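# Swing the backboard clips outward into the frame groove

## Task

Rotate each metal clip mounted on the backboard outward until its loose end is seated in the groove along the inside wall of the frame, so that the clip keeps the backboard held in place.

## Robot and tools

Robot: two six-joint arms, left_arm and right_arm, each ending in a parallel two-finger gripper. Each base sits on a tilted plate, and both plates hang from one metal frame behind the arms. A plate and its half of that frame count as part of its arm in any "too close" message. Calibrated base positions in the scene frame: left_arm (-0.044, +0.234, +0.186) m, right_arm (+0.040, -0.146, +0.186) m.

Frame: all hand positions, quaternions (wxyz), velocities and targets are in the scene frame. Its origin is at table-top height, midway between the nominal bases. +z points up, +x points out over the table, and left_arm is on the +y side (arm names do not match image sides). The fingers point along the gripper's +z axis and close along its y axis. end_effector_position is the point between the pads, roughly 1 cm short of the fingertips. Reported positions may be off by a few cm, more at long reach.

Row layout (used by execute_actions and move): one flat list of 14 numbers, each in [-1, 1], always covering both arms. The first 7 are for left_arm and the last 7 for right_arm. Within each arm the order is shoulder, elbow, waist, wrist pitch, wrist yaw, wrist roll, then opening. The six joint numbers are offsets, not poses. They count from the arm's "Joint targets" as they stand when the action (or move) begins, not from the previous row. Scale: 1.0 equals 1.258 rad shoulder, 1.3 rad elbow, 1.202 rad waist, 2.073 rad wrist pitch, 2.022 rad wrist yaw and wrist roll. Opening is absolute: +1 fully open, -1 closed. Send the current opening again to leave a gripper unchanged, because 0 means half open. Joint ranges in rad: waist -2.618 to 3.054, shoulder 0.000 to 3.142, elbow 0.000 to 3.142, wrist pitch -1.571 to 1.571, wrist yaw -1.571 to 1.571, wrist roll -2.094 to 2.094. The real end of a joint can differ from these by up to 0.059 rad. If an action would push any joint more than 0.059 rad beyond its range, it is rejected for both arms. If a call's first action fails this check, or any action is malformed, the whole call is rejected.

execute_actions(actions, cameras): actions is a list of up to 15 actions. Each action is a table of up to 15 rows, and each row lasts one 1/30 s step. A short table repeats its last row until the action's 15 steps are done. Repeating the same offset in a later action moves the joint further. An empty list just reports the state and images. cameras picks the images returned: omitted, null or ["all"] gives all of them, [] gives none.

move(target, speed, blend, opening_speed, blocking, cameras): target is one 14-number row or a list of up to 15 rows. Every row is an offset from the Joint targets at the start of the call, not from the row before. All joints travel together, so the hand follows a curve, and nothing is avoided along the way. speed is in rad/s for the joint with the farthest to go: 0.01 to 2, default 0.5, one value or one per target. blend in rad rounds the corners at intermediate targets (0 stops at each). opening_speed, at least 0.2 per second on the -1 to +1 scale, makes the opening change gradually. blocking=false returns after about 0.5 s while the motion continues. The result adds a "move:" line giving the ending (done, off_target, moving, held, fault), limits=held if steps were withheld, and each arm's worst joint error above 0.035 rad. Neither done nor off_target tells you whether the arm is touching something.

wait(seconds 0 to 10) lets time pass while the last commands hold. stop brakes a running move. zoom_image(camera from cam_high, cam_left_wrist, cam_right_wrist; region [x0, y0, x1, y1] in pixels, at most 504x504) enlarges part of that camera's latest image. read_manual returns licence texts only. finished_scene(scene: 1 or 2) ends the scene and cannot be undone. The clips must stay seated without the robot touching them.

Result lines: Joint positions and Joint velocities list each arm's joints in the order above (rad, rad/s), then the pad gap (m; 0.094 means fully open). "within noise" means that arm is still. Joint targets is the base for your next offsets. Tool commands shows the current opening commands. grip_measured is the measured opening on the command scale. It reads slightly wide when empty and about 0.064 narrower than a hard part when squeezing it. Joint torques are in N m, positive toward larger angles, with offsets and noise. The first three joints wrap at ±28 N m. "joint sent to its limit" means a joint was stopped at its real end. "joint command not followed" means the clearance check altered targets. MOTOR HOT appears at 75 °C. OVER-TEMPERATURE FAULT means that arm folds and stays idle for the rest of the scene.

Cameras: cam_high and cam_low (504x504, fixed), cam_left_wrist and cam_right_wrist (672x504 fisheye, on the hands). Wrist images may lag while the arm moves.

Motion notes: joint speed is capped, and each target stays within a fixed lead of the measured angle. Tiny turns may not start. To end a push, command the targets back past the measured positions. Sending 0 offsets re-issues the current targets.

Avoid: anything leaving the table, dropping or releasing moving parts, fast impacts, hard pressing, and arm-to-arm contact, which can fail the scene. Also avoid stretching an arm out for long or pushing at an unreachable pose, since both heat the motors.

Each tool is called after "Call:" by a JSON object that holds its "method" and its "body".

## Session

Call:
{"method": "execute_actions", "body": {"actions": []}}

Scene clock: 0.00 s.
left_arm: end_effector_position=(+0.1441, +0.0306, +0.2442) grip_measured=+1.000 end_effector_quat_wxyz=(+0.357, +0.364, +0.860, +0.020) | right_arm: end_effector_position=(+0.4566, -0.2733, +0.1277) grip_measured=+1.000 end_effector_quat_wxyz=(-0.092, -0.222, +0.971, +0.007)
Joint names: [shoulder, elbow, waist, wrist pitch, wrist yaw, wrist roll]
Joint positions: left_arm=[1.594 0.669 -1.663 -0.76 -1.231 -0.775 0.094] | right_arm=[1.639 1.574 -0.181 -1.078 0.238 -0.639 0.094]
Joint velocities: within noise
Joint torques (N m): no reading
Motor temperatures (°C): left_arm=[44 47 35 42 35 30 31] | right_arm=[40 46 34 44 37 36 32]
Heat: left arm: 47 °C; right arm: 46 °C.
Joint targets: left_arm=[1.590 0.672 -1.667 -0.765 -1.241 -0.777] | right_arm=[1.638 1.577 -0.179 -1.078 0.235 -0.639]
Tool commands: left_gripper/opening=+1.0 right_gripper/opening=+1.0

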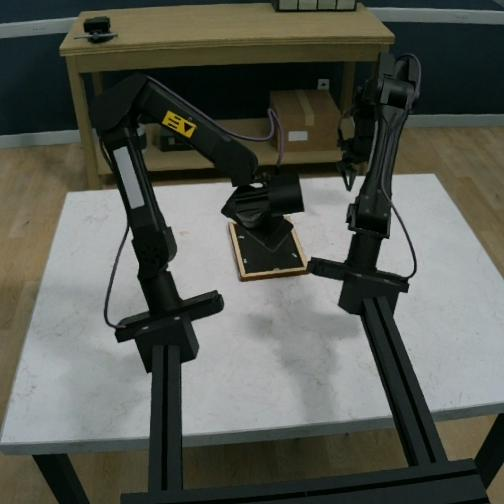

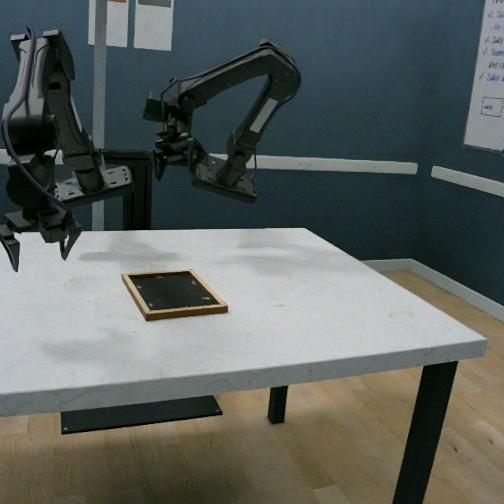

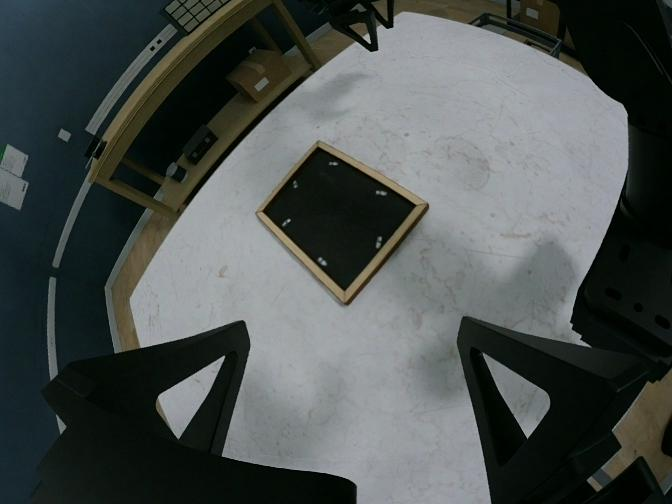

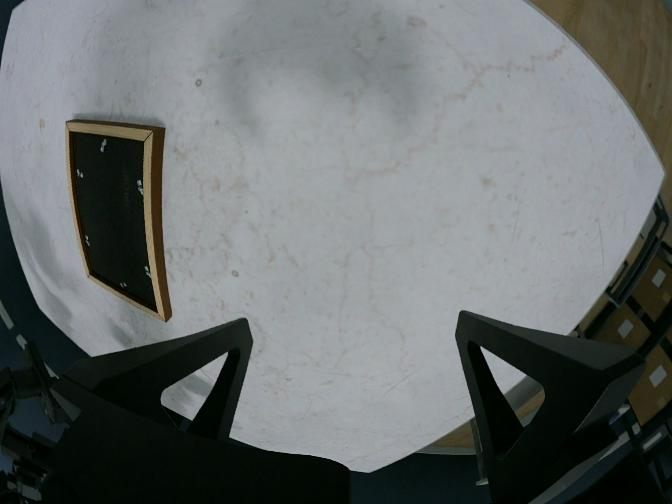

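Call:
{"method": "zoom_image", "body": {"camera": "cam_left_wrist", "region": [240, 130, 440, 310]}}

Call:
{"method": "zoom_image", "body": {"camera": "cam_right_wrist", "region": [40, 100, 200, 340]}}

Call:
{"method": "zoom_image", "body": {"camera": "cam_low", "region": [110, 255, 240, 330]}}

Call:
{"method": "zoom_image", "body": {"camera": "cam_high", "region": [210, 190, 320, 290]}}

Scaled by 2.520 from the camera's 672x504 image, which has a finer 960x720 frame.

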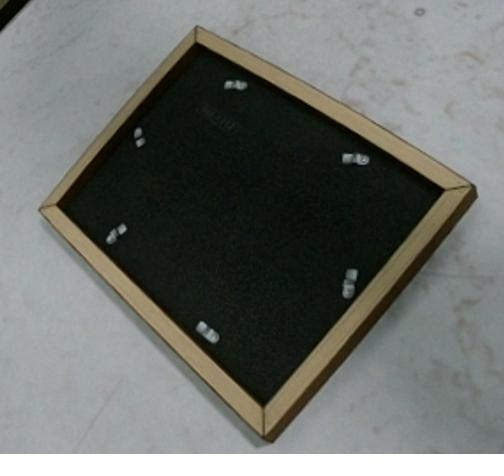

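Scaled by 2.100 from the camera's 672x504 image, which has a finer 960x720 frame.

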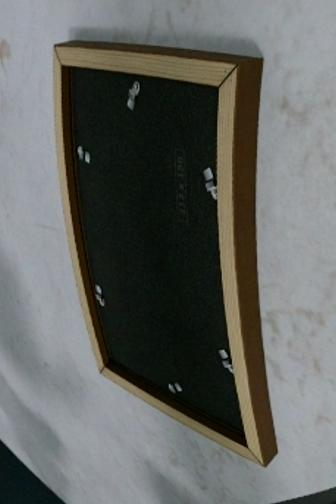

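Scaled by 3.877 from the camera's 504x504 image, which has a finer 720x720 frame.

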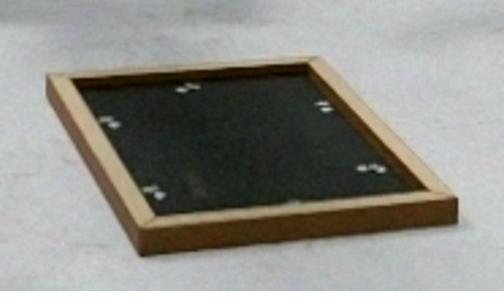

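Scaled by 4.582 from the camera's 504x504 image, which has a finer 720x720 frame.

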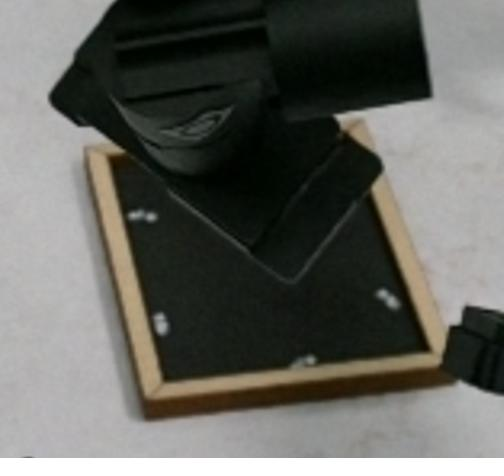

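Call:
{"method": "move", "body": {"target": [-0.31, 0.406, 1.0, -0.21, 0.614, 0.384, 1, 0,0,0,0,0,0,1], "speed": 1.2, "cameras": ["cam_high"]}}

Call:
{"method": "move", "body": {"target": [0, 0, 0.553, 0, 0, 0, 1, -0.171,-0.446,0.928,0.022,0.188,0.766,-1], "speed": 0.8}}

Scene clock: 145.20 s.
left_arm: end_effector_position=(+0.2590, +0.1486, +0.2464) grip_measured=+1.000 end_effector_quat_wxyz=(-0.067, +0.189, +0.953, -0.229) | right_arm: end_effector_position=(+0.4566, -0.2733, +0.1277) grip_measured=+1.000 end_effector_quat_wxyz=(-0.092, -0.222, +0.971, +0.007)
Joint names: [shoulder, elbow, waist, wrist pitch, wrist yaw, wrist roll]
Joint positions: left_arm=[1.21 1.185 -0.469 -1.186 -0.015 -0.012 0.094] | right_arm=[1.639 1.574 -0.181 -1.078 0.238 -0.639 0.094]
Joint velocities: within noise
Joint torques (N m): left_arm=[-6.74 6.65 -1.32 0.32 0.38 0.12] | right_arm=[-12.29 6.37 1.24 0.19 0.03 0.02]
Motor temperatures (°C): left_arm=[43 46 35 38 35 30 30] | right_arm=[48 47 34 38 35 34 31]
Heat: left arm: 46 °C; right arm: 48 °C.
Joint targets: left_arm=[1.200 1.199 -0.465 -1.201 0.001 0.000] | right_arm=[1.638 1.577 -0.179 -1.078 0.235 -0.639]
move: done
Images, in order (width x height): cam_high 504x504.

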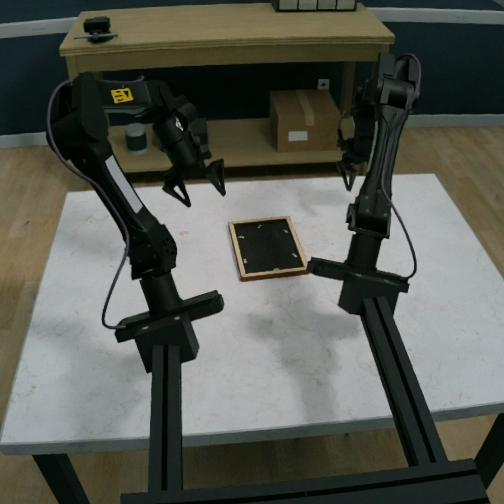

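Scene clock: 148.03 s.
left_arm: end_effector_position=(+0.2673, +0.3075, +0.1905) grip_measured=+1.000 end_effector_quat_wxyz=(-0.115, -0.103, +0.984, -0.089) | right_arm: end_effector_position=(+0.3091, -0.0204, +0.1977) grip_measured=-0.989 end_effector_quat_wxyz=(-0.012, -0.003, +1.000, -0.005)
Joint names: [shoulder, elbow, waist, wrist pitch, wrist yaw, wrist roll]
Joint positions: left_arm=[1.21 1.185 0.195 -1.189 -0.01 -0.01 0.094] | right_arm=[1.441 1.013 0.921 -1.047 0.603 0.901 0.001]
Joint velocities: within noise
Joint torques (N m): left_arm=[-8.92 6.67 -0.12 -0.09 0.2 0.11] | right_arm=[-6.93 4.31 4.22 0.52 0.13 0.08]
Motor temperatures (°C): left_arm=[44 46 35 38 35 30 30] | right_arm=[48 46 34 38 35 34 32]
Heat: left arm: 46 °C; right arm: 48 °C.
Joint targets: left_arm=[1.200 1.199 0.199 -1.201 0.000 -0.001] | right_arm=[1.422 0.997 0.937 -1.033 0.615 0.910]
move: done
camera_calibration:
cam_left_wrist: T_world_to_cam=[[0.160269, -0.981969, 0.100258, 0.247545], [-0.833636, -0.0802672, 0.54645, 0.178432], [-0.528549, -0.171157, -0.831469, 0.448548], [0, 0, 0, 1]] pos_world=[0.346154, 0.334176, 0.250631]
cam_right_wrist: T_world_to_cam=[[-0.0538458, -0.995987, -0.0714874, 0.0193585], [-0.933293, 0.024742, 0.358262, 0.254455], [-0.355056, 0.0860096, -0.93088, 0.399817], [0, 0, 0, 1]] pos_world=[0.38048, -0.0214031, 0.282404]

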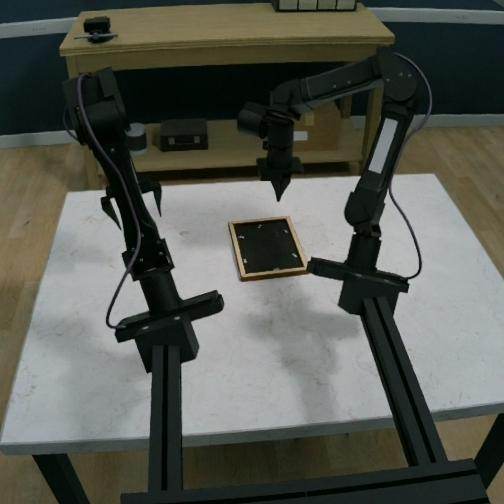

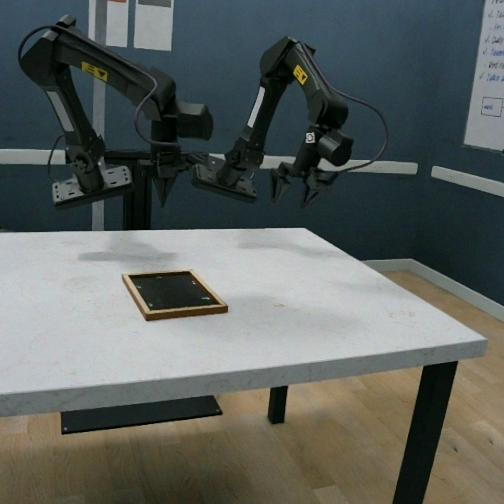

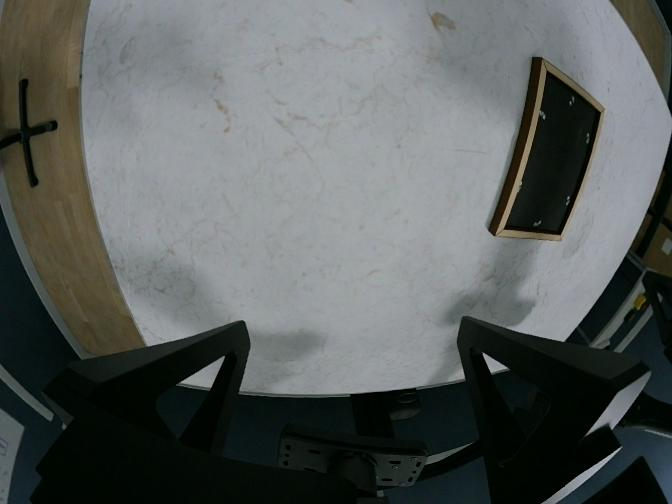

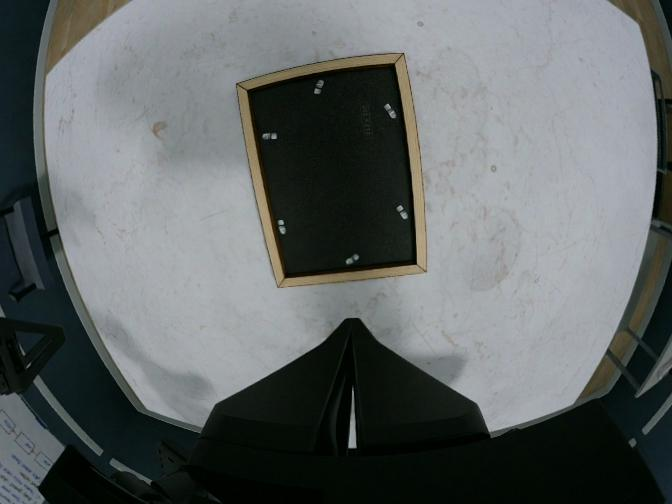

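Call:
{"method": "zoom_image", "body": {"camera": "cam_right_wrist", "region": [230, 50, 340, 170]}}

Call:
{"method": "zoom_image", "body": {"camera": "cam_right_wrist", "region": [330, 50, 440, 170]}}

Call:
{"method": "zoom_image", "body": {"camera": "cam_right_wrist", "region": [330, 180, 440, 290]}}

Call:
{"method": "zoom_image", "body": {"camera": "cam_right_wrist", "region": [250, 190, 360, 300]}}

Scaled by 4.200 from the camera's 672x504 image, which has a finer 960x720 frame.

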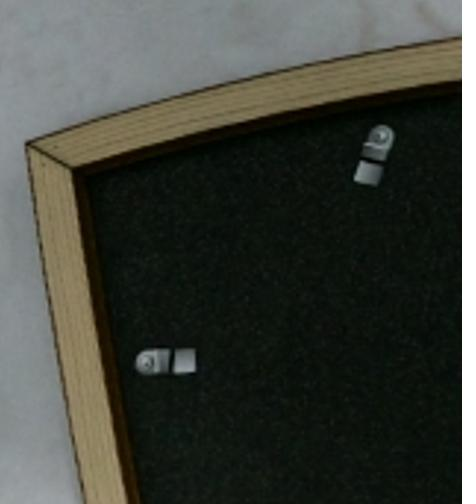

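Scaled by 4.200 from the camera's 672x504 image, which has a finer 960x720 frame.

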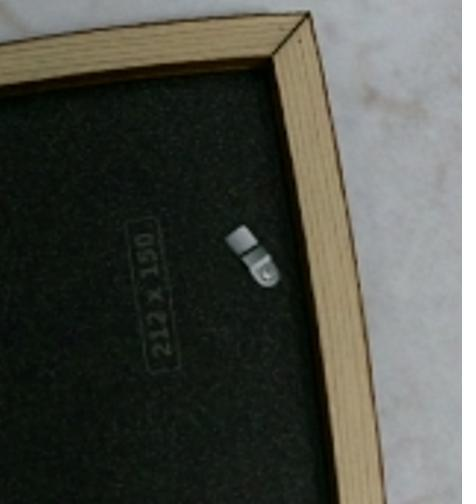

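Scaled by 4.582 from the camera's 672x504 image, which has a finer 960x720 frame.

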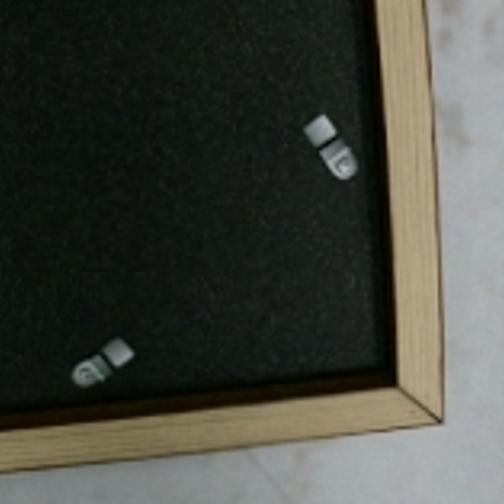

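Scaled by 4.582 from the camera's 672x504 image, which has a finer 960x720 frame.

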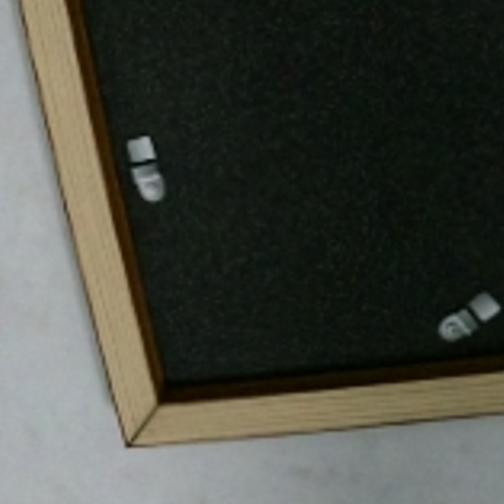

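Call:
{"method": "move", "body": {"target": [0,0,0,0,0,0,1, 0.434,0.332,-0.371,0.187,-0.055,-1,-0.7], "speed": 1.2, "cameras": ["cam_right_wrist"]}}

Scene clock: 285.27 s.
left_arm: end_effector_position=(+0.2673, +0.3075, +0.1905) grip_measured=+1.000 end_effector_quat_wxyz=(-0.115, -0.103, +0.984, -0.089) | right_arm: end_effector_position=(+0.4562, -0.0022, +0.0655) grip_measured=-0.702 end_effector_quat_wxyz=(+0.004, +0.686, -0.727, +0.004)
Joint names: [shoulder, elbow, waist, wrist pitch, wrist yaw, wrist roll]
Joint positions: left_arm=[1.21 1.185 0.195 -1.189 -0.01 -0.01 0.094] | right_arm=[1.943 1.409 0.498 -0.658 0.518 -1.103 0.014]
Joint velocities: within noise
Joint torques (N m): left_arm=[-8.94 6.65 -0.13 -0.09 0.2 0.11] | right_arm=[-8.66 7.01 4.03 0.59 -0.11 -0.11]
Motor temperatures (°C): left_arm=[45 45 34 35 34 30 30] | right_arm=[43 43 35 36 35 34 33]
Heat: left arm: 45 °C; right arm: 43 °C.
Joint targets: left_arm=[1.200 1.199 0.199 -1.201 0.000 0.000] | right_arm=[1.968 1.429 0.491 -0.645 0.504 -1.112]
move: done
camera_calibration:
cam_right_wrist: T_world_to_cam=[[0.989973, -0.115661, -0.0810987, -0.437675], [-0.0805897, -0.933946, 0.348211, 0.0481426], [-0.116016, -0.338183, -0.933902, 0.217619], [0, 0, 0, 1]] pos_world=[0.462413, 0.0679357, 0.150976]
Images, in order (width x height): cam_right_wrist 672x504.

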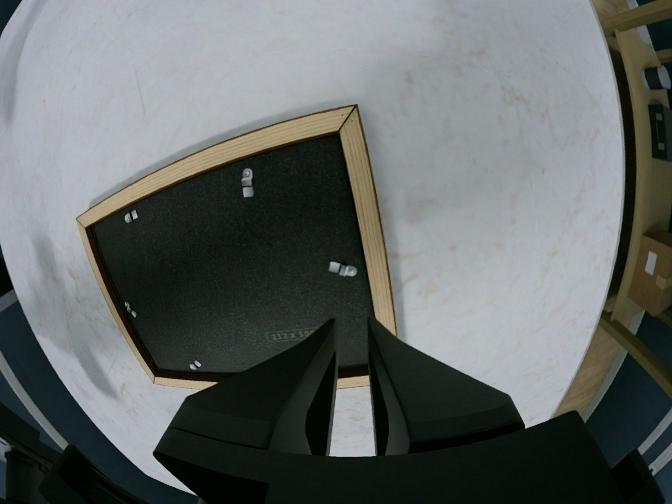

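Call:
{"method": "move", "body": {"target": [0,0,0,0,0,0,1, 0.0553,-0.0056,-0.0244,0.0442,-0.0054,-0.476,-0.7], "speed": 0.8, "cameras": ["cam_right_wrist","cam_low"]}}

Call:
{"method": "zoom_image", "body": {"camera": "cam_right_wrist", "region": [250, 200, 450, 350]}}

Call:
{"method": "zoom_image", "body": {"camera": "cam_low", "region": [100, 230, 240, 330]}}

Scene clock: 340.13 s.
left_arm: end_effector_position=(+0.2673, +0.3075, +0.1905) grip_measured=+1.000 end_effector_quat_wxyz=(-0.115, -0.103, +0.984, -0.089) | right_arm: end_effector_position=(+0.4601, +0.0033, +0.0383) grip_measured=-0.702 end_effector_quat_wxyz=(+0.001, +0.939, -0.343, +0.006)
Joint names: [shoulder, elbow, waist, wrist pitch, wrist yaw, wrist roll]
Joint positions: left_arm=[1.21 1.185 0.195 -1.189 -0.01 -0.01 0.094] | right_arm=[2.011 1.409 0.472 -0.562 0.507 -2.066 0.014]
Joint velocities: within noise
Joint torques (N m): left_arm=[-8.92 6.64 -0.16 -0.09 0.21 0.11] | right_arm=[-8.76 6.04 3.84 0.52 -0.16 -0.17]
Motor temperatures (°C): left_arm=[46 44 33 34 34 30 30] | right_arm=[47 45 35 35 35 33 32]
Heat: left arm: 46 °C; right arm: 47 °C.
Joint targets: left_arm=[1.200 1.199 0.199 -1.201 0.000 0.000] | right_arm=[2.038 1.421 0.461 -0.554 0.493 -2.075]
move: done
camera_calibration:
cam_right_wrist: T_world_to_cam=[[0.686552, 0.722826, -0.078541, -0.306331], [0.698221, -0.62531, 0.348533, -0.296323], [0.202817, -0.294125, -0.934, 0.0477207], [0, 0, 0, 1]] pos_world=[0.407532, 0.0501662, 0.12379]
Images, in order (width x height): cam_low 504x504, cam_right_wrist 672x504.

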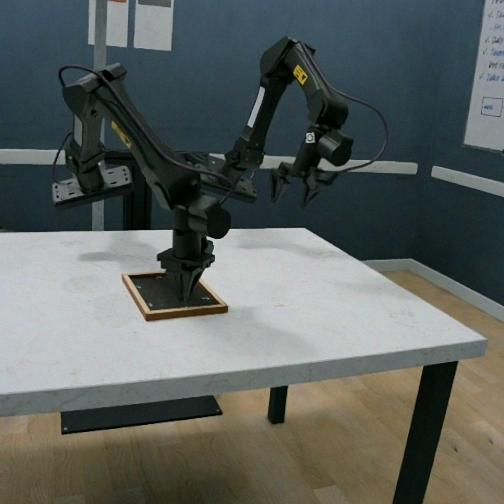

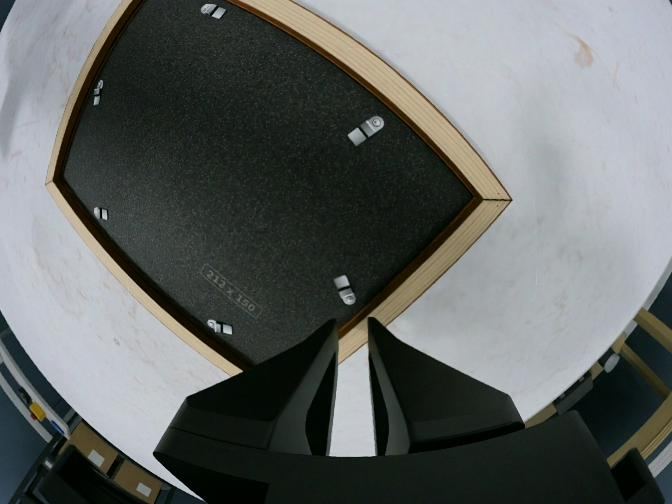

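Scaled by 2.520 from the camera's 672x504 image, which has a finer 960x720 frame.

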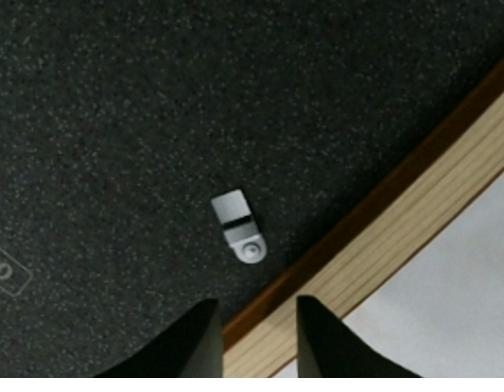

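Scaled by 3.600 from the camera's 504x504 image, which has a finer 720x720 frame.

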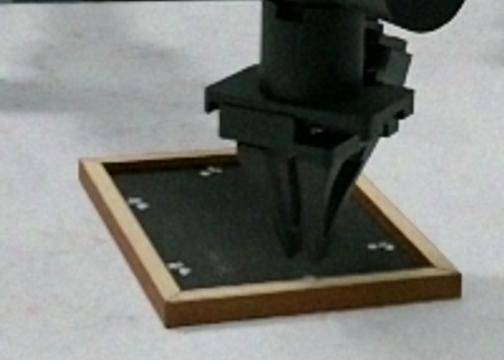

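Call:
{"method": "move", "body": {"target": [0,0,0,0,0,0,1, -0.0020,-0.0431,0.0031,0.0249,0.0008,0.002,-0.68], "speed": 0.4, "cameras": ["cam_right_wrist"]}}

Call:
{"method": "zoom_image", "body": {"camera": "cam_right_wrist", "region": [280, 240, 420, 350]}}

Scene clock: 384.33 s.
left_arm: end_effector_position=(+0.2673, +0.3075, +0.1905) grip_measured=+1.000 end_effector_quat_wxyz=(-0.115, -0.103, +0.984, -0.089) | right_arm: end_effector_position=(+0.4590, +0.0056, +0.0337) grip_measured=-0.682 end_effector_quat_wxyz=(-0.006, +0.937, -0.348, +0.014)
Joint names: [shoulder, elbow, waist, wrist pitch, wrist yaw, wrist roll]
Joint positions: left_arm=[1.21 1.185 0.195 -1.189 -0.01 -0.01 0.094] | right_arm=[2.011 1.38 0.472 -0.51 0.506 -2.067 0.015]
Joint velocities: within noise
Joint torques (N m): left_arm=[-8.92 6.65 -0.14 -0.09 0.2 0.11] | right_arm=[-8.91 3.7 4.05 0.6 -0.09 -0.09]
Motor temperatures (°C): left_arm=[46 44 33 34 34 30 30] | right_arm=[47 44 35 34 34 33 32]
Heat: left arm: 46 °C; right arm: 47 °C.
Joint targets: left_arm=[1.200 1.199 0.199 -1.201 0.000 0.000] | right_arm=[2.036 1.365 0.465 -0.502 0.495 -2.071]
move: done
camera_calibration:
cam_right_wrist: T_world_to_cam=[[0.69456, 0.716866, -0.0607362, -0.31184], [0.685987, -0.634463, 0.3562, -0.287114], [0.216813, -0.289067, -0.932434, 0.0378451], [0, 0, 0, 1]] pos_world=[0.405343, 0.0523241, 0.118618]
Images, in order (width x height): cam_right_wrist 672x504.

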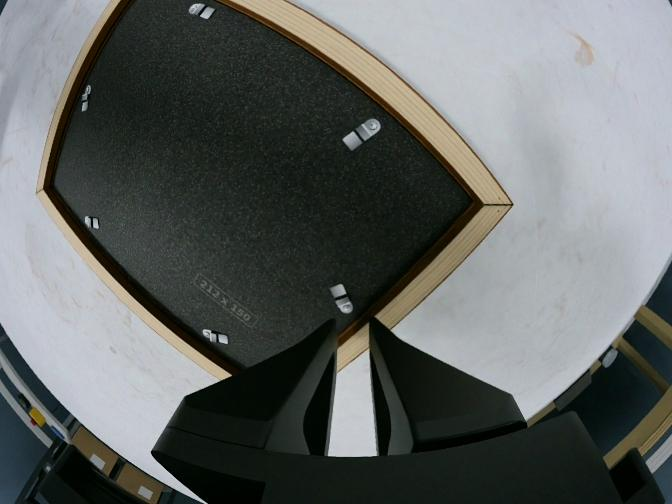

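Scaled by 3.600 from the camera's 672x504 image, which has a finer 960x720 frame.

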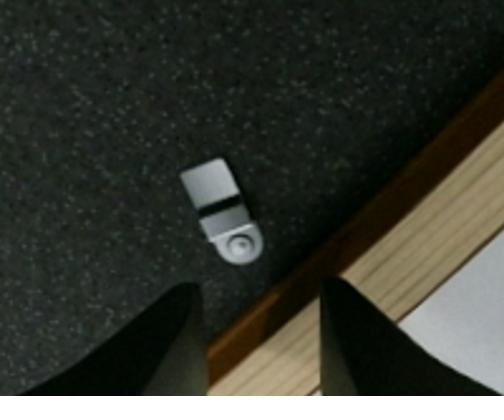

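Call:
{"method": "move", "body": {"target": [0,0,0,0,0,0,1, -0.0167,-0.0423,0,0.0227,0,0,-0.68], "speed": 0.3, "cameras": ["cam_right_wrist"]}}

Call:
{"method": "zoom_image", "body": {"camera": "cam_right_wrist", "region": [280, 240, 420, 350]}}

Scene clock: 410.07 s.
left_arm: end_effector_position=(+0.2673, +0.3075, +0.1905) grip_measured=+1.000 end_effector_quat_wxyz=(-0.115, -0.103, +0.984, -0.089) | right_arm: end_effector_position=(+0.4463, +0.0054, +0.0254) grip_measured=-0.682 end_effector_quat_wxyz=(-0.003, +0.938, -0.346, +0.011)
Joint names: [shoulder, elbow, waist, wrist pitch, wrist yaw, wrist roll]
Joint positions: left_arm=[1.21 1.185 0.195 -1.189 -0.01 -0.01 0.094] | right_arm=[2.011 1.325 0.472 -0.463 0.506 -2.067 0.015]
Joint velocities: within noise
Joint torques (N m): left_arm=[-8.91 6.65 -0.09 -0.1 0.21 0.11] | right_arm=[-10.69 3.51 3.93 0.58 -0.12 -0.06]
Motor temperatures (°C): left_arm=[46 44 33 34 34 30 30] | right_arm=[48 42 35 34 34 33 32]
Heat: left arm: 46 °C; right arm: 48 °C.
Joint targets: left_arm=[1.200 1.199 0.199 -1.201 0.000 0.000] | right_arm=[2.015 1.311 0.465 -0.455 0.495 -2.071]
move: done
camera_calibration:
cam_right_wrist: T_world_to_cam=[[0.691401, 0.719345, -0.0671424, -0.30181], [0.690723, -0.630911, 0.353345, -0.277562], [0.211816, -0.29068, -0.93308, 0.0349883], [0, 0, 0, 1]] pos_world=[0.392979, 0.0521591, 0.110458]
Images, in order (width x height): cam_right_wrist 672x504.

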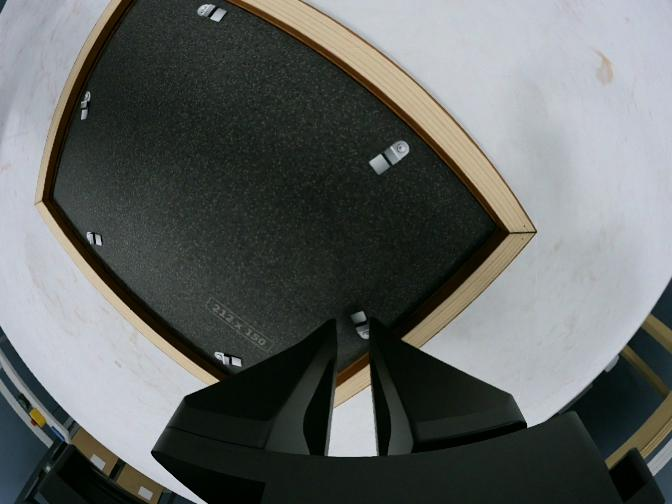

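Scaled by 3.600 from the camera's 672x504 image, which has a finer 960x720 frame.

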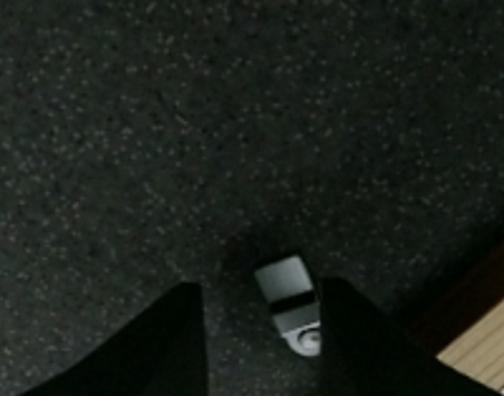

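Call:
{"method": "move", "body": {"target": [0,0,0,0,0,0,1, 0.0254,0.0369,0.0216,-0.015,0.0124,0.0094,-0.7], "speed": 0.3, "cameras": ["cam_right_wrist"]}}

Call:
{"method": "zoom_image", "body": {"camera": "cam_right_wrist", "region": [280, 240, 420, 350]}}

Scene clock: 454.53 s.
left_arm: end_effector_position=(+0.2673, +0.3075, +0.1905) grip_measured=+1.000 end_effector_quat_wxyz=(-0.115, -0.103, +0.984, -0.089) | right_arm: end_effector_position=(+0.4521, +0.0055, +0.0257) grip_measured=-0.698 end_effector_quat_wxyz=(-0.002, +0.936, -0.352, +0.018)
Joint names: [shoulder, elbow, waist, wrist pitch, wrist yaw, wrist roll]
Joint positions: left_arm=[1.21 1.185 0.195 -1.189 -0.01 -0.01 0.094] | right_arm=[2.017 1.342 0.472 -0.463 0.517 -2.061 0.014]
Joint velocities: within noise
Joint torques (N m): left_arm=[-8.95 6.64 -0.13 -0.09 0.2 0.11] | right_arm=[-8.43 5.98 6.06 0.31 0.08 0.1]
Motor temperatures (°C): left_arm=[46 43 33 33 34 30 30] | right_arm=[50 41 35 34 34 33 32]
Heat: left arm: 46 °C; right arm: 50 °C.
Joint targets: left_arm=[1.200 1.199 0.199 -1.201 0.000 -0.001] | right_arm=[2.046 1.358 0.491 -0.486 0.520 -2.052]
move: done
camera_calibration:
cam_right_wrist: T_world_to_cam=[[0.700687, 0.71069, -0.0629056, -0.310138], [0.678695, -0.636752, 0.36595, -0.276532], [0.220022, -0.29911, -0.928506, 0.0303382], [0, 0, 0, 1]] pos_world=[0.398315, 0.0534042, 0.109857]
Images, in order (width x height): cam_right_wrist 672x504.

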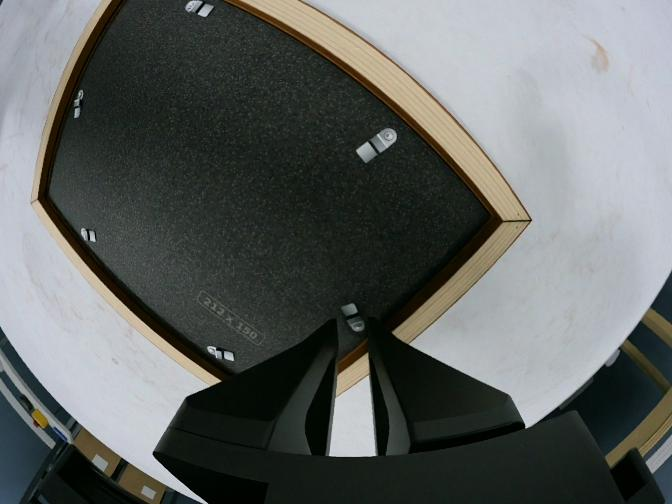

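Scaled by 3.600 from the camera's 672x504 image, which has a finer 960x720 frame.

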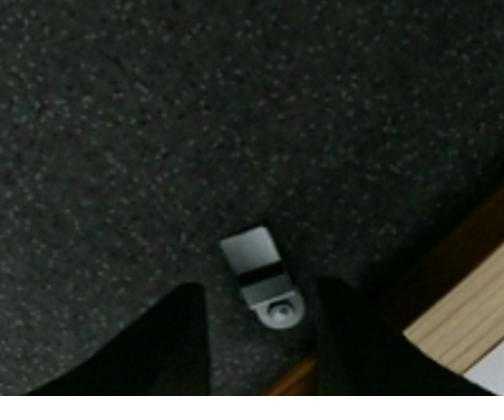

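Call:
{"method": "move", "body": {"target": [0,0,0,0,0,0,1, -0.0157,0.0326,0.0154,-0.0447,-0.015,0.9,-0.7], "speed": 1, "cameras": []}}

Call:
{"method": "move", "body": {"target": [0,0,0,0,0,0,1, 0.0189,-0.0057,-0.0124,0.0187,-0.0028,0.463,-0.78], "speed": 0.8, "cameras": ["cam_right_wrist"]}}

Call:
{"method": "zoom_image", "body": {"camera": "cam_right_wrist", "region": [280, 240, 420, 350]}}

Scene clock: 511.03 s.
left_arm: end_effector_position=(+0.2673, +0.3075, +0.1905) grip_measured=+1.000 end_effector_quat_wxyz=(-0.115, -0.103, +0.984, -0.089) | right_arm: end_effector_position=(+0.4456, +0.0088, +0.0343) grip_measured=-0.698 end_effector_quat_wxyz=(-0.008, -0.316, +0.949, +0.001)
Joint names: [shoulder, elbow, waist, wrist pitch, wrist yaw, wrist roll]
Joint positions: left_arm=[1.21 1.185 0.195 -1.189 -0.01 -0.01 0.094] | right_arm=[2.017 1.382 0.485 -0.561 0.499 -0.241 0.014]
Joint velocities: within noise
Joint torques (N m): left_arm=[-8.94 6.64 -0.1 -0.1 0.2 0.11] | right_arm=[-10.32 6.48 6.58 0.32 -0.08 0.1]
Motor temperatures (°C): left_arm=[47 43 33 33 34 30 29] | right_arm=[46 42 37 33 34 33 32]
Heat: left arm: 47 °C; right arm: 46 °C.
Joint targets: left_arm=[1.200 1.199 0.199 -1.201 0.000 -0.001] | right_arm=[2.026 1.401 0.510 -0.579 0.489 -0.232]
move: done
No camera images: "cameras" was empty.

Scene clock: 513.07 s.
left_arm: end_effector_position=(+0.2673, +0.3075, +0.1905) grip_measured=+1.000 end_effector_quat_wxyz=(-0.115, -0.103, +0.984, -0.089) | right_arm: end_effector_position=(+0.4445, +0.0117, +0.0323) grip_measured=-0.778 end_effector_quat_wxyz=(-0.010, +0.147, +0.989, +0.002)
Joint names: [shoulder, elbow, waist, wrist pitch, wrist yaw, wrist roll]
Joint positions: left_arm=[1.21 1.185 0.195 -1.189 -0.01 -0.01 0.094] | right_arm=[2.024 1.382 0.485 -0.554 0.488 0.696 0.01]
Joint velocities: within noise
Joint torques (N m): left_arm=[-8.94 6.63 -0.1 -0.09 0.19 0.1] | right_arm=[-8.65 5.65 5.46 0.56 -0.07 0.07]
Motor temperatures (°C): left_arm=[47 43 33 33 34 30 29] | right_arm=[46 42 37 33 34 33 32]
Heat: left arm: 47 °C; right arm: 46 °C.
Joint targets: left_arm=[1.200 1.199 0.199 -1.201 0.000 -0.001] | right_arm=[2.051 1.393 0.495 -0.540 0.484 0.704]
move: done
camera_calibration:
cam_right_wrist: T_world_to_cam=[[-0.344922, -0.934999, -0.0824954, 0.175848], [-0.886722, 0.295763, 0.355313, 0.41546], [-0.307819, 0.195706, -0.9311, 0.268918], [0, 0, 0, 1]] pos_world=[0.511829, -0.0110888, 0.117278]
Images, in order (width x height): cam_right_wrist 672x504.

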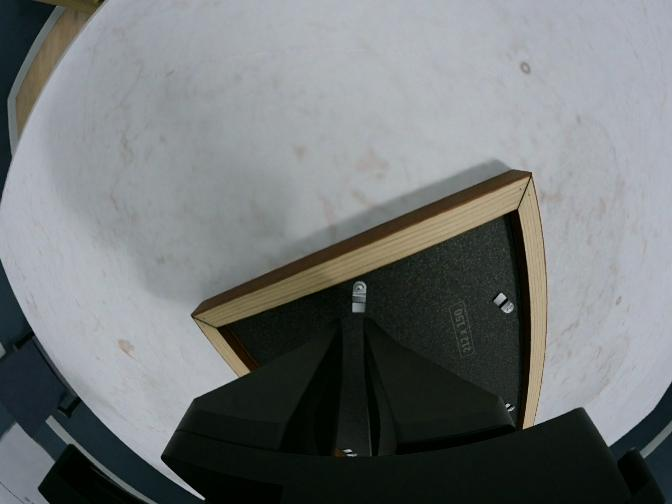

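Scaled by 3.600 from the camera's 672x504 image, which has a finer 960x720 frame.

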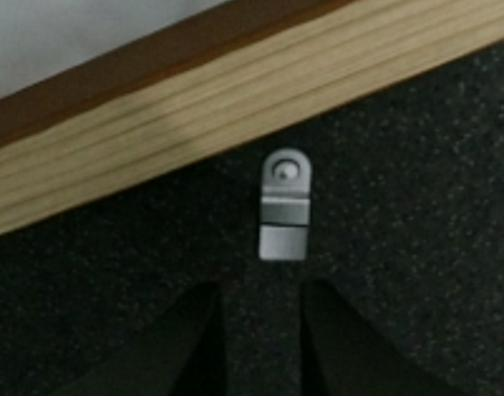

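Call:
{"method": "move", "body": {"target": [0,0,0,0,0,0,1, 0.0072,0.0185,-0.0333,-0.012,-0.006,-0.02,-0.76], "speed": 0.3, "cameras": ["cam_right_wrist"]}}

Call:
{"method": "zoom_image", "body": {"camera": "cam_right_wrist", "region": [280, 240, 420, 350]}}

Scene clock: 554.80 s.
left_arm: end_effector_position=(+0.2673, +0.3075, +0.1905) grip_measured=+1.000 end_effector_quat_wxyz=(-0.115, -0.103, +0.984, -0.089) | right_arm: end_effector_position=(+0.4507, +0.0062, +0.0281) grip_measured=-0.762 end_effector_quat_wxyz=(-0.011, +0.147, +0.989, +0.004)
Joint names: [shoulder, elbow, waist, wrist pitch, wrist yaw, wrist roll]
Joint positions: left_arm=[1.21 1.185 0.195 -1.189 -0.01 -0.01 0.094] | right_arm=[2.031 1.399 0.463 -0.553 0.476 0.673 0.011]
Joint velocities: within noise
Joint torques (N m): left_arm=[-8.92 6.61 -0.14 -0.09 0.19 0.11] | right_arm=[-8.68 6.46 4.15 0.34 -0.07 -0.12]
Motor temperatures (°C): left_arm=[47 43 33 33 34 30 29] | right_arm=[45 42 36 33 34 33 31]
Heat: left arm: 47 °C; right arm: 45 °C.
Joint targets: left_arm=[1.200 1.199 0.199 -1.201 0.000 -0.001] | right_arm=[2.059 1.417 0.455 -0.564 0.472 0.664]
move: done
camera_calibration:
cam_right_wrist: T_world_to_cam=[[-0.345935, -0.934431, -0.0846589, 0.173029], [-0.885864, 0.295554, 0.357622, 0.423644], [-0.309152, 0.19871, -0.930021, 0.268576], [0, 0, 0, 1]] pos_world=[0.518178, -0.0168948, 0.112925]
Images, in order (width x height): cam_right_wrist 672x504.

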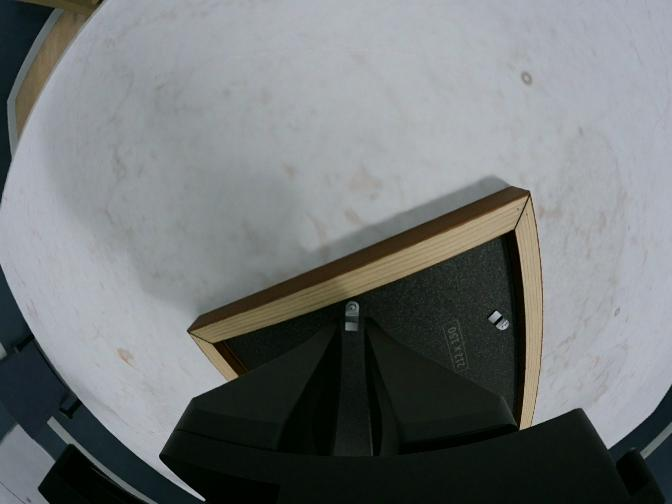

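Scaled by 3.600 from the camera's 672x504 image, which has a finer 960x720 frame.

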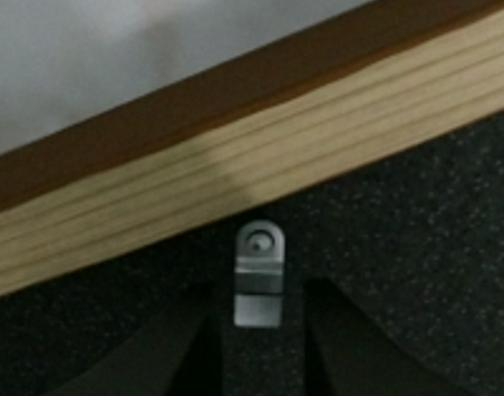

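Call:
{"method": "move", "body": {"target": [0,0,0,0,0,0,1, 0.0105,0.001,-0.0062,0.0203,-0.0014,-0.0042,-0.76], "speed": 0.2, "cameras": ["cam_right_wrist"]}}

Call:
{"method": "zoom_image", "body": {"camera": "cam_right_wrist", "region": [280, 240, 420, 350]}}

Call:
{"method": "zoom_image", "body": {"camera": "cam_low", "region": [120, 250, 240, 330]}}

Scene clock: 569.43 s.
left_arm: end_effector_position=(+0.2673, +0.3075, +0.1905) grip_measured=+1.000 end_effector_quat_wxyz=(-0.115, -0.103, +0.984, -0.089) | right_arm: end_effector_position=(+0.4504, +0.0069, +0.0226) grip_measured=-0.762 end_effector_quat_wxyz=(-0.011, +0.145, +0.989, +0.004)
Joint names: [shoulder, elbow, waist, wrist pitch, wrist yaw, wrist roll]
Joint positions: left_arm=[1.21 1.185 0.195 -1.189 -0.01 -0.01 0.094] | right_arm=[2.045 1.399 0.457 -0.537 0.473 0.664 0.011]
Joint velocities: within noise
Joint torques (N m): left_arm=[-8.94 6.64 -0.16 -0.09 0.19 0.11] | right_arm=[-8.8 6.41 3.89 0.53 -0.04 -0.16]
Motor temperatures (°C): left_arm=[47 43 33 33 34 30 29] | right_arm=[45 42 36 33 34 33 31]
Heat: left arm: 47 °C; right arm: 45 °C.
Joint targets: left_arm=[1.200 1.199 0.199 -1.201 0.000 -0.001] | right_arm=[2.072 1.418 0.447 -0.522 0.469 0.655]
move: done
camera_calibration:
cam_right_wrist: T_world_to_cam=[[-0.34274, -0.935564, -0.0851388, 0.171628], [-0.88658, 0.292158, 0.358635, 0.42542], [-0.310652, 0.198401, -0.929587, 0.263814], [0, 0, 0, 1]] pos_world=[0.517947, -0.0160615, 0.107279]
Images, in order (width x height): cam_right_wrist 672x504.

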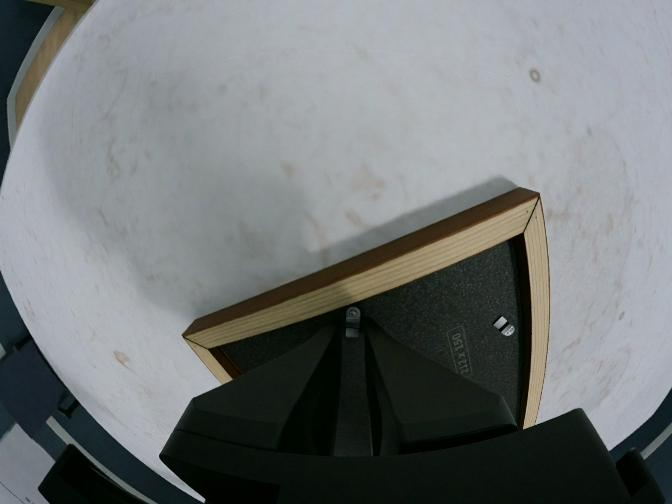

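Scaled by 3.600 from the camera's 672x504 image, which has a finer 960x720 frame.

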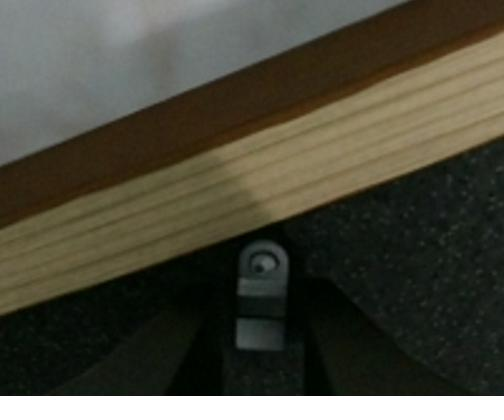

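This scene's latest camera images include none from cam_low. They are from: cam_right_wrist. cam_low's image comes with the result of a call that names it in "cameras".

Call:
{"method": "move", "body": {"target": [0,0,0,0,0,0,1, 0.0072,0.0045,-0.0042,0.0028,-0.001,-0.0027,-0.78], "speed": 0.2, "cameras": ["cam_right_wrist","cam_low"]}}

Call:
{"method": "zoom_image", "body": {"camera": "cam_right_wrist", "region": [280, 240, 420, 350]}}

Call:
{"method": "zoom_image", "body": {"camera": "cam_low", "region": [120, 250, 240, 330]}}

Scene clock: 588.87 s.
left_arm: end_effector_position=(+0.2673, +0.3075, +0.1905) grip_measured=+1.000 end_effector_quat_wxyz=(-0.115, -0.103, +0.984, -0.089) | right_arm: end_effector_position=(+0.4521, +0.0069, +0.0198) grip_measured=-0.778 end_effector_quat_wxyz=(-0.011, +0.145, +0.989, +0.004)
Joint names: [shoulder, elbow, waist, wrist pitch, wrist yaw, wrist roll]
Joint positions: left_arm=[1.21 1.185 0.195 -1.189 -0.01 -0.01 0.094] | right_arm=[2.054 1.405 0.453 -0.531 0.471 0.659 0.01]
Joint velocities: within noise
Joint torques (N m): left_arm=[-8.95 6.61 -0.13 -0.09 0.21 0.11] | right_arm=[-8.77 6.46 3.9 0.54 -0.08 -0.17]
Motor temperatures (°C): left_arm=[47 42 33 33 34 30 29] | right_arm=[46 43 36 33 34 33 31]
Heat: left arm: 47 °C; right arm: 46 °C.
Joint targets: left_arm=[1.200 1.199 0.199 -1.201 0.000 -0.001] | right_arm=[2.082 1.424 0.442 -0.517 0.467 0.650]
move: done
camera_calibration:
cam_right_wrist: T_world_to_cam=[[-0.342794, -0.935471, -0.0859432, 0.171996], [-0.887042, 0.292208, 0.35745, 0.428168], [-0.30927, 0.198767, -0.92997, 0.261119], [0, 0, 0, 1]] pos_world=[0.519519, -0.016119, 0.104566]
Images, in order (width x height): cam_low 504x504, cam_right_wrist 672x504.

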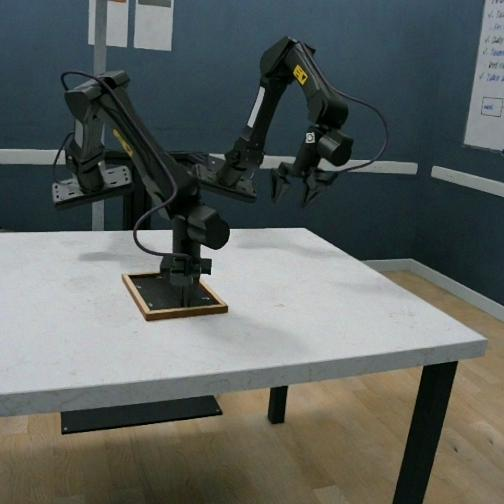

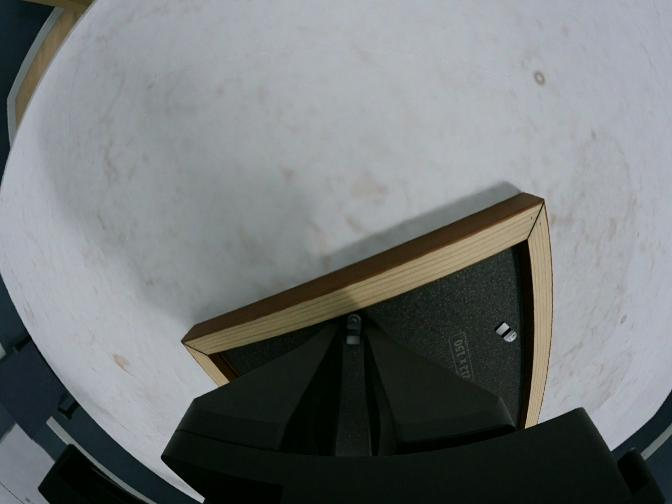

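Scaled by 3.600 from the camera's 672x504 image, which has a finer 960x720 frame.

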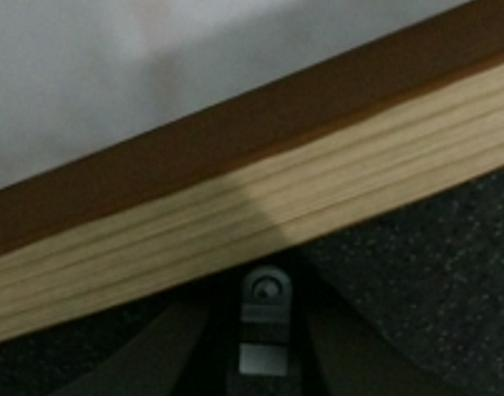

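Scaled by 4.200 from the camera's 504x504 image, which has a finer 720x720 frame.

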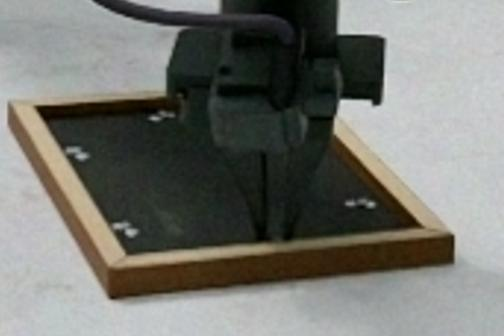

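Call:
{"method": "move", "body": {"target": [0,0,0,0,0,0,1, 0.0033,0.0,-0.0021,0.0031,-0.0005,-0.0014,-0.8], "speed": 0.2, "cameras": ["cam_right_wrist"]}}

Call:
{"method": "zoom_image", "body": {"camera": "cam_right_wrist", "region": [300, 280, 400, 370]}}

Scene clock: 597.50 s.
left_arm: end_effector_position=(+0.2673, +0.3075, +0.1905) grip_measured=+1.000 end_effector_quat_wxyz=(-0.115, -0.103, +0.984, -0.089) | right_arm: end_effector_position=(+0.4524, +0.0077, +0.0189) grip_measured=-0.798 end_effector_quat_wxyz=(-0.010, +0.145, +0.989, +0.005)
Joint names: [shoulder, elbow, waist, wrist pitch, wrist yaw, wrist roll]
Joint positions: left_arm=[1.21 1.185 0.195 -1.189 -0.01 -0.01 0.094] | right_arm=[2.056 1.405 0.453 -0.526 0.471 0.655 0.009]
Joint velocities: within noise
Joint torques (N m): left_arm=[-8.94 6.6 -0.1 -0.09 0.19 0.11] | right_arm=[-8.7 6.39 3.71 0.57 -0.08 -0.12]
Motor temperatures (°C): left_arm=[47 42 33 33 34 30 29] | right_arm=[45 42 36 33 34 33 31]
Heat: left arm: 47 °C; right arm: 45 °C.
Joint targets: left_arm=[1.200 1.199 0.199 -1.201 0.000 -0.001] | right_arm=[2.086 1.424 0.440 -0.510 0.466 0.647]
move: done
camera_calibration:
cam_right_wrist: T_world_to_cam=[[-0.340951, -0.935943, -0.0881121, 0.171959], [-0.888266, 0.290052, 0.356165, 0.429133], [-0.307793, 0.199702, -0.930259, 0.259557], [0, 0, 0, 1]] pos_world=[0.519704, -0.0153608, 0.103765]
Images, in order (width x height): cam_right_wrist 672x504.

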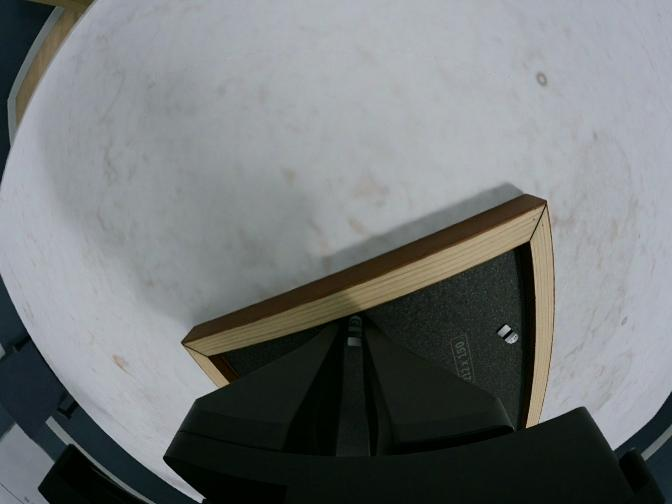

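Scaled by 5.040 from the camera's 672x504 image, which has a finer 960x720 frame.

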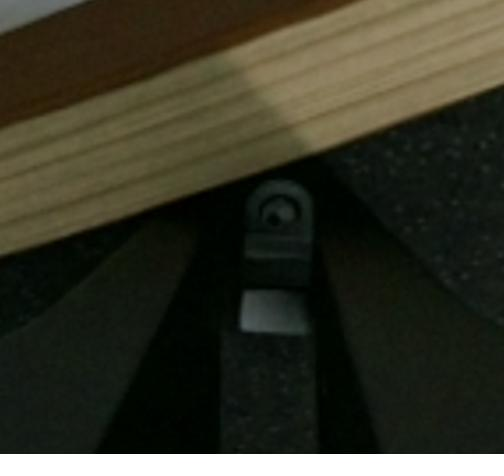

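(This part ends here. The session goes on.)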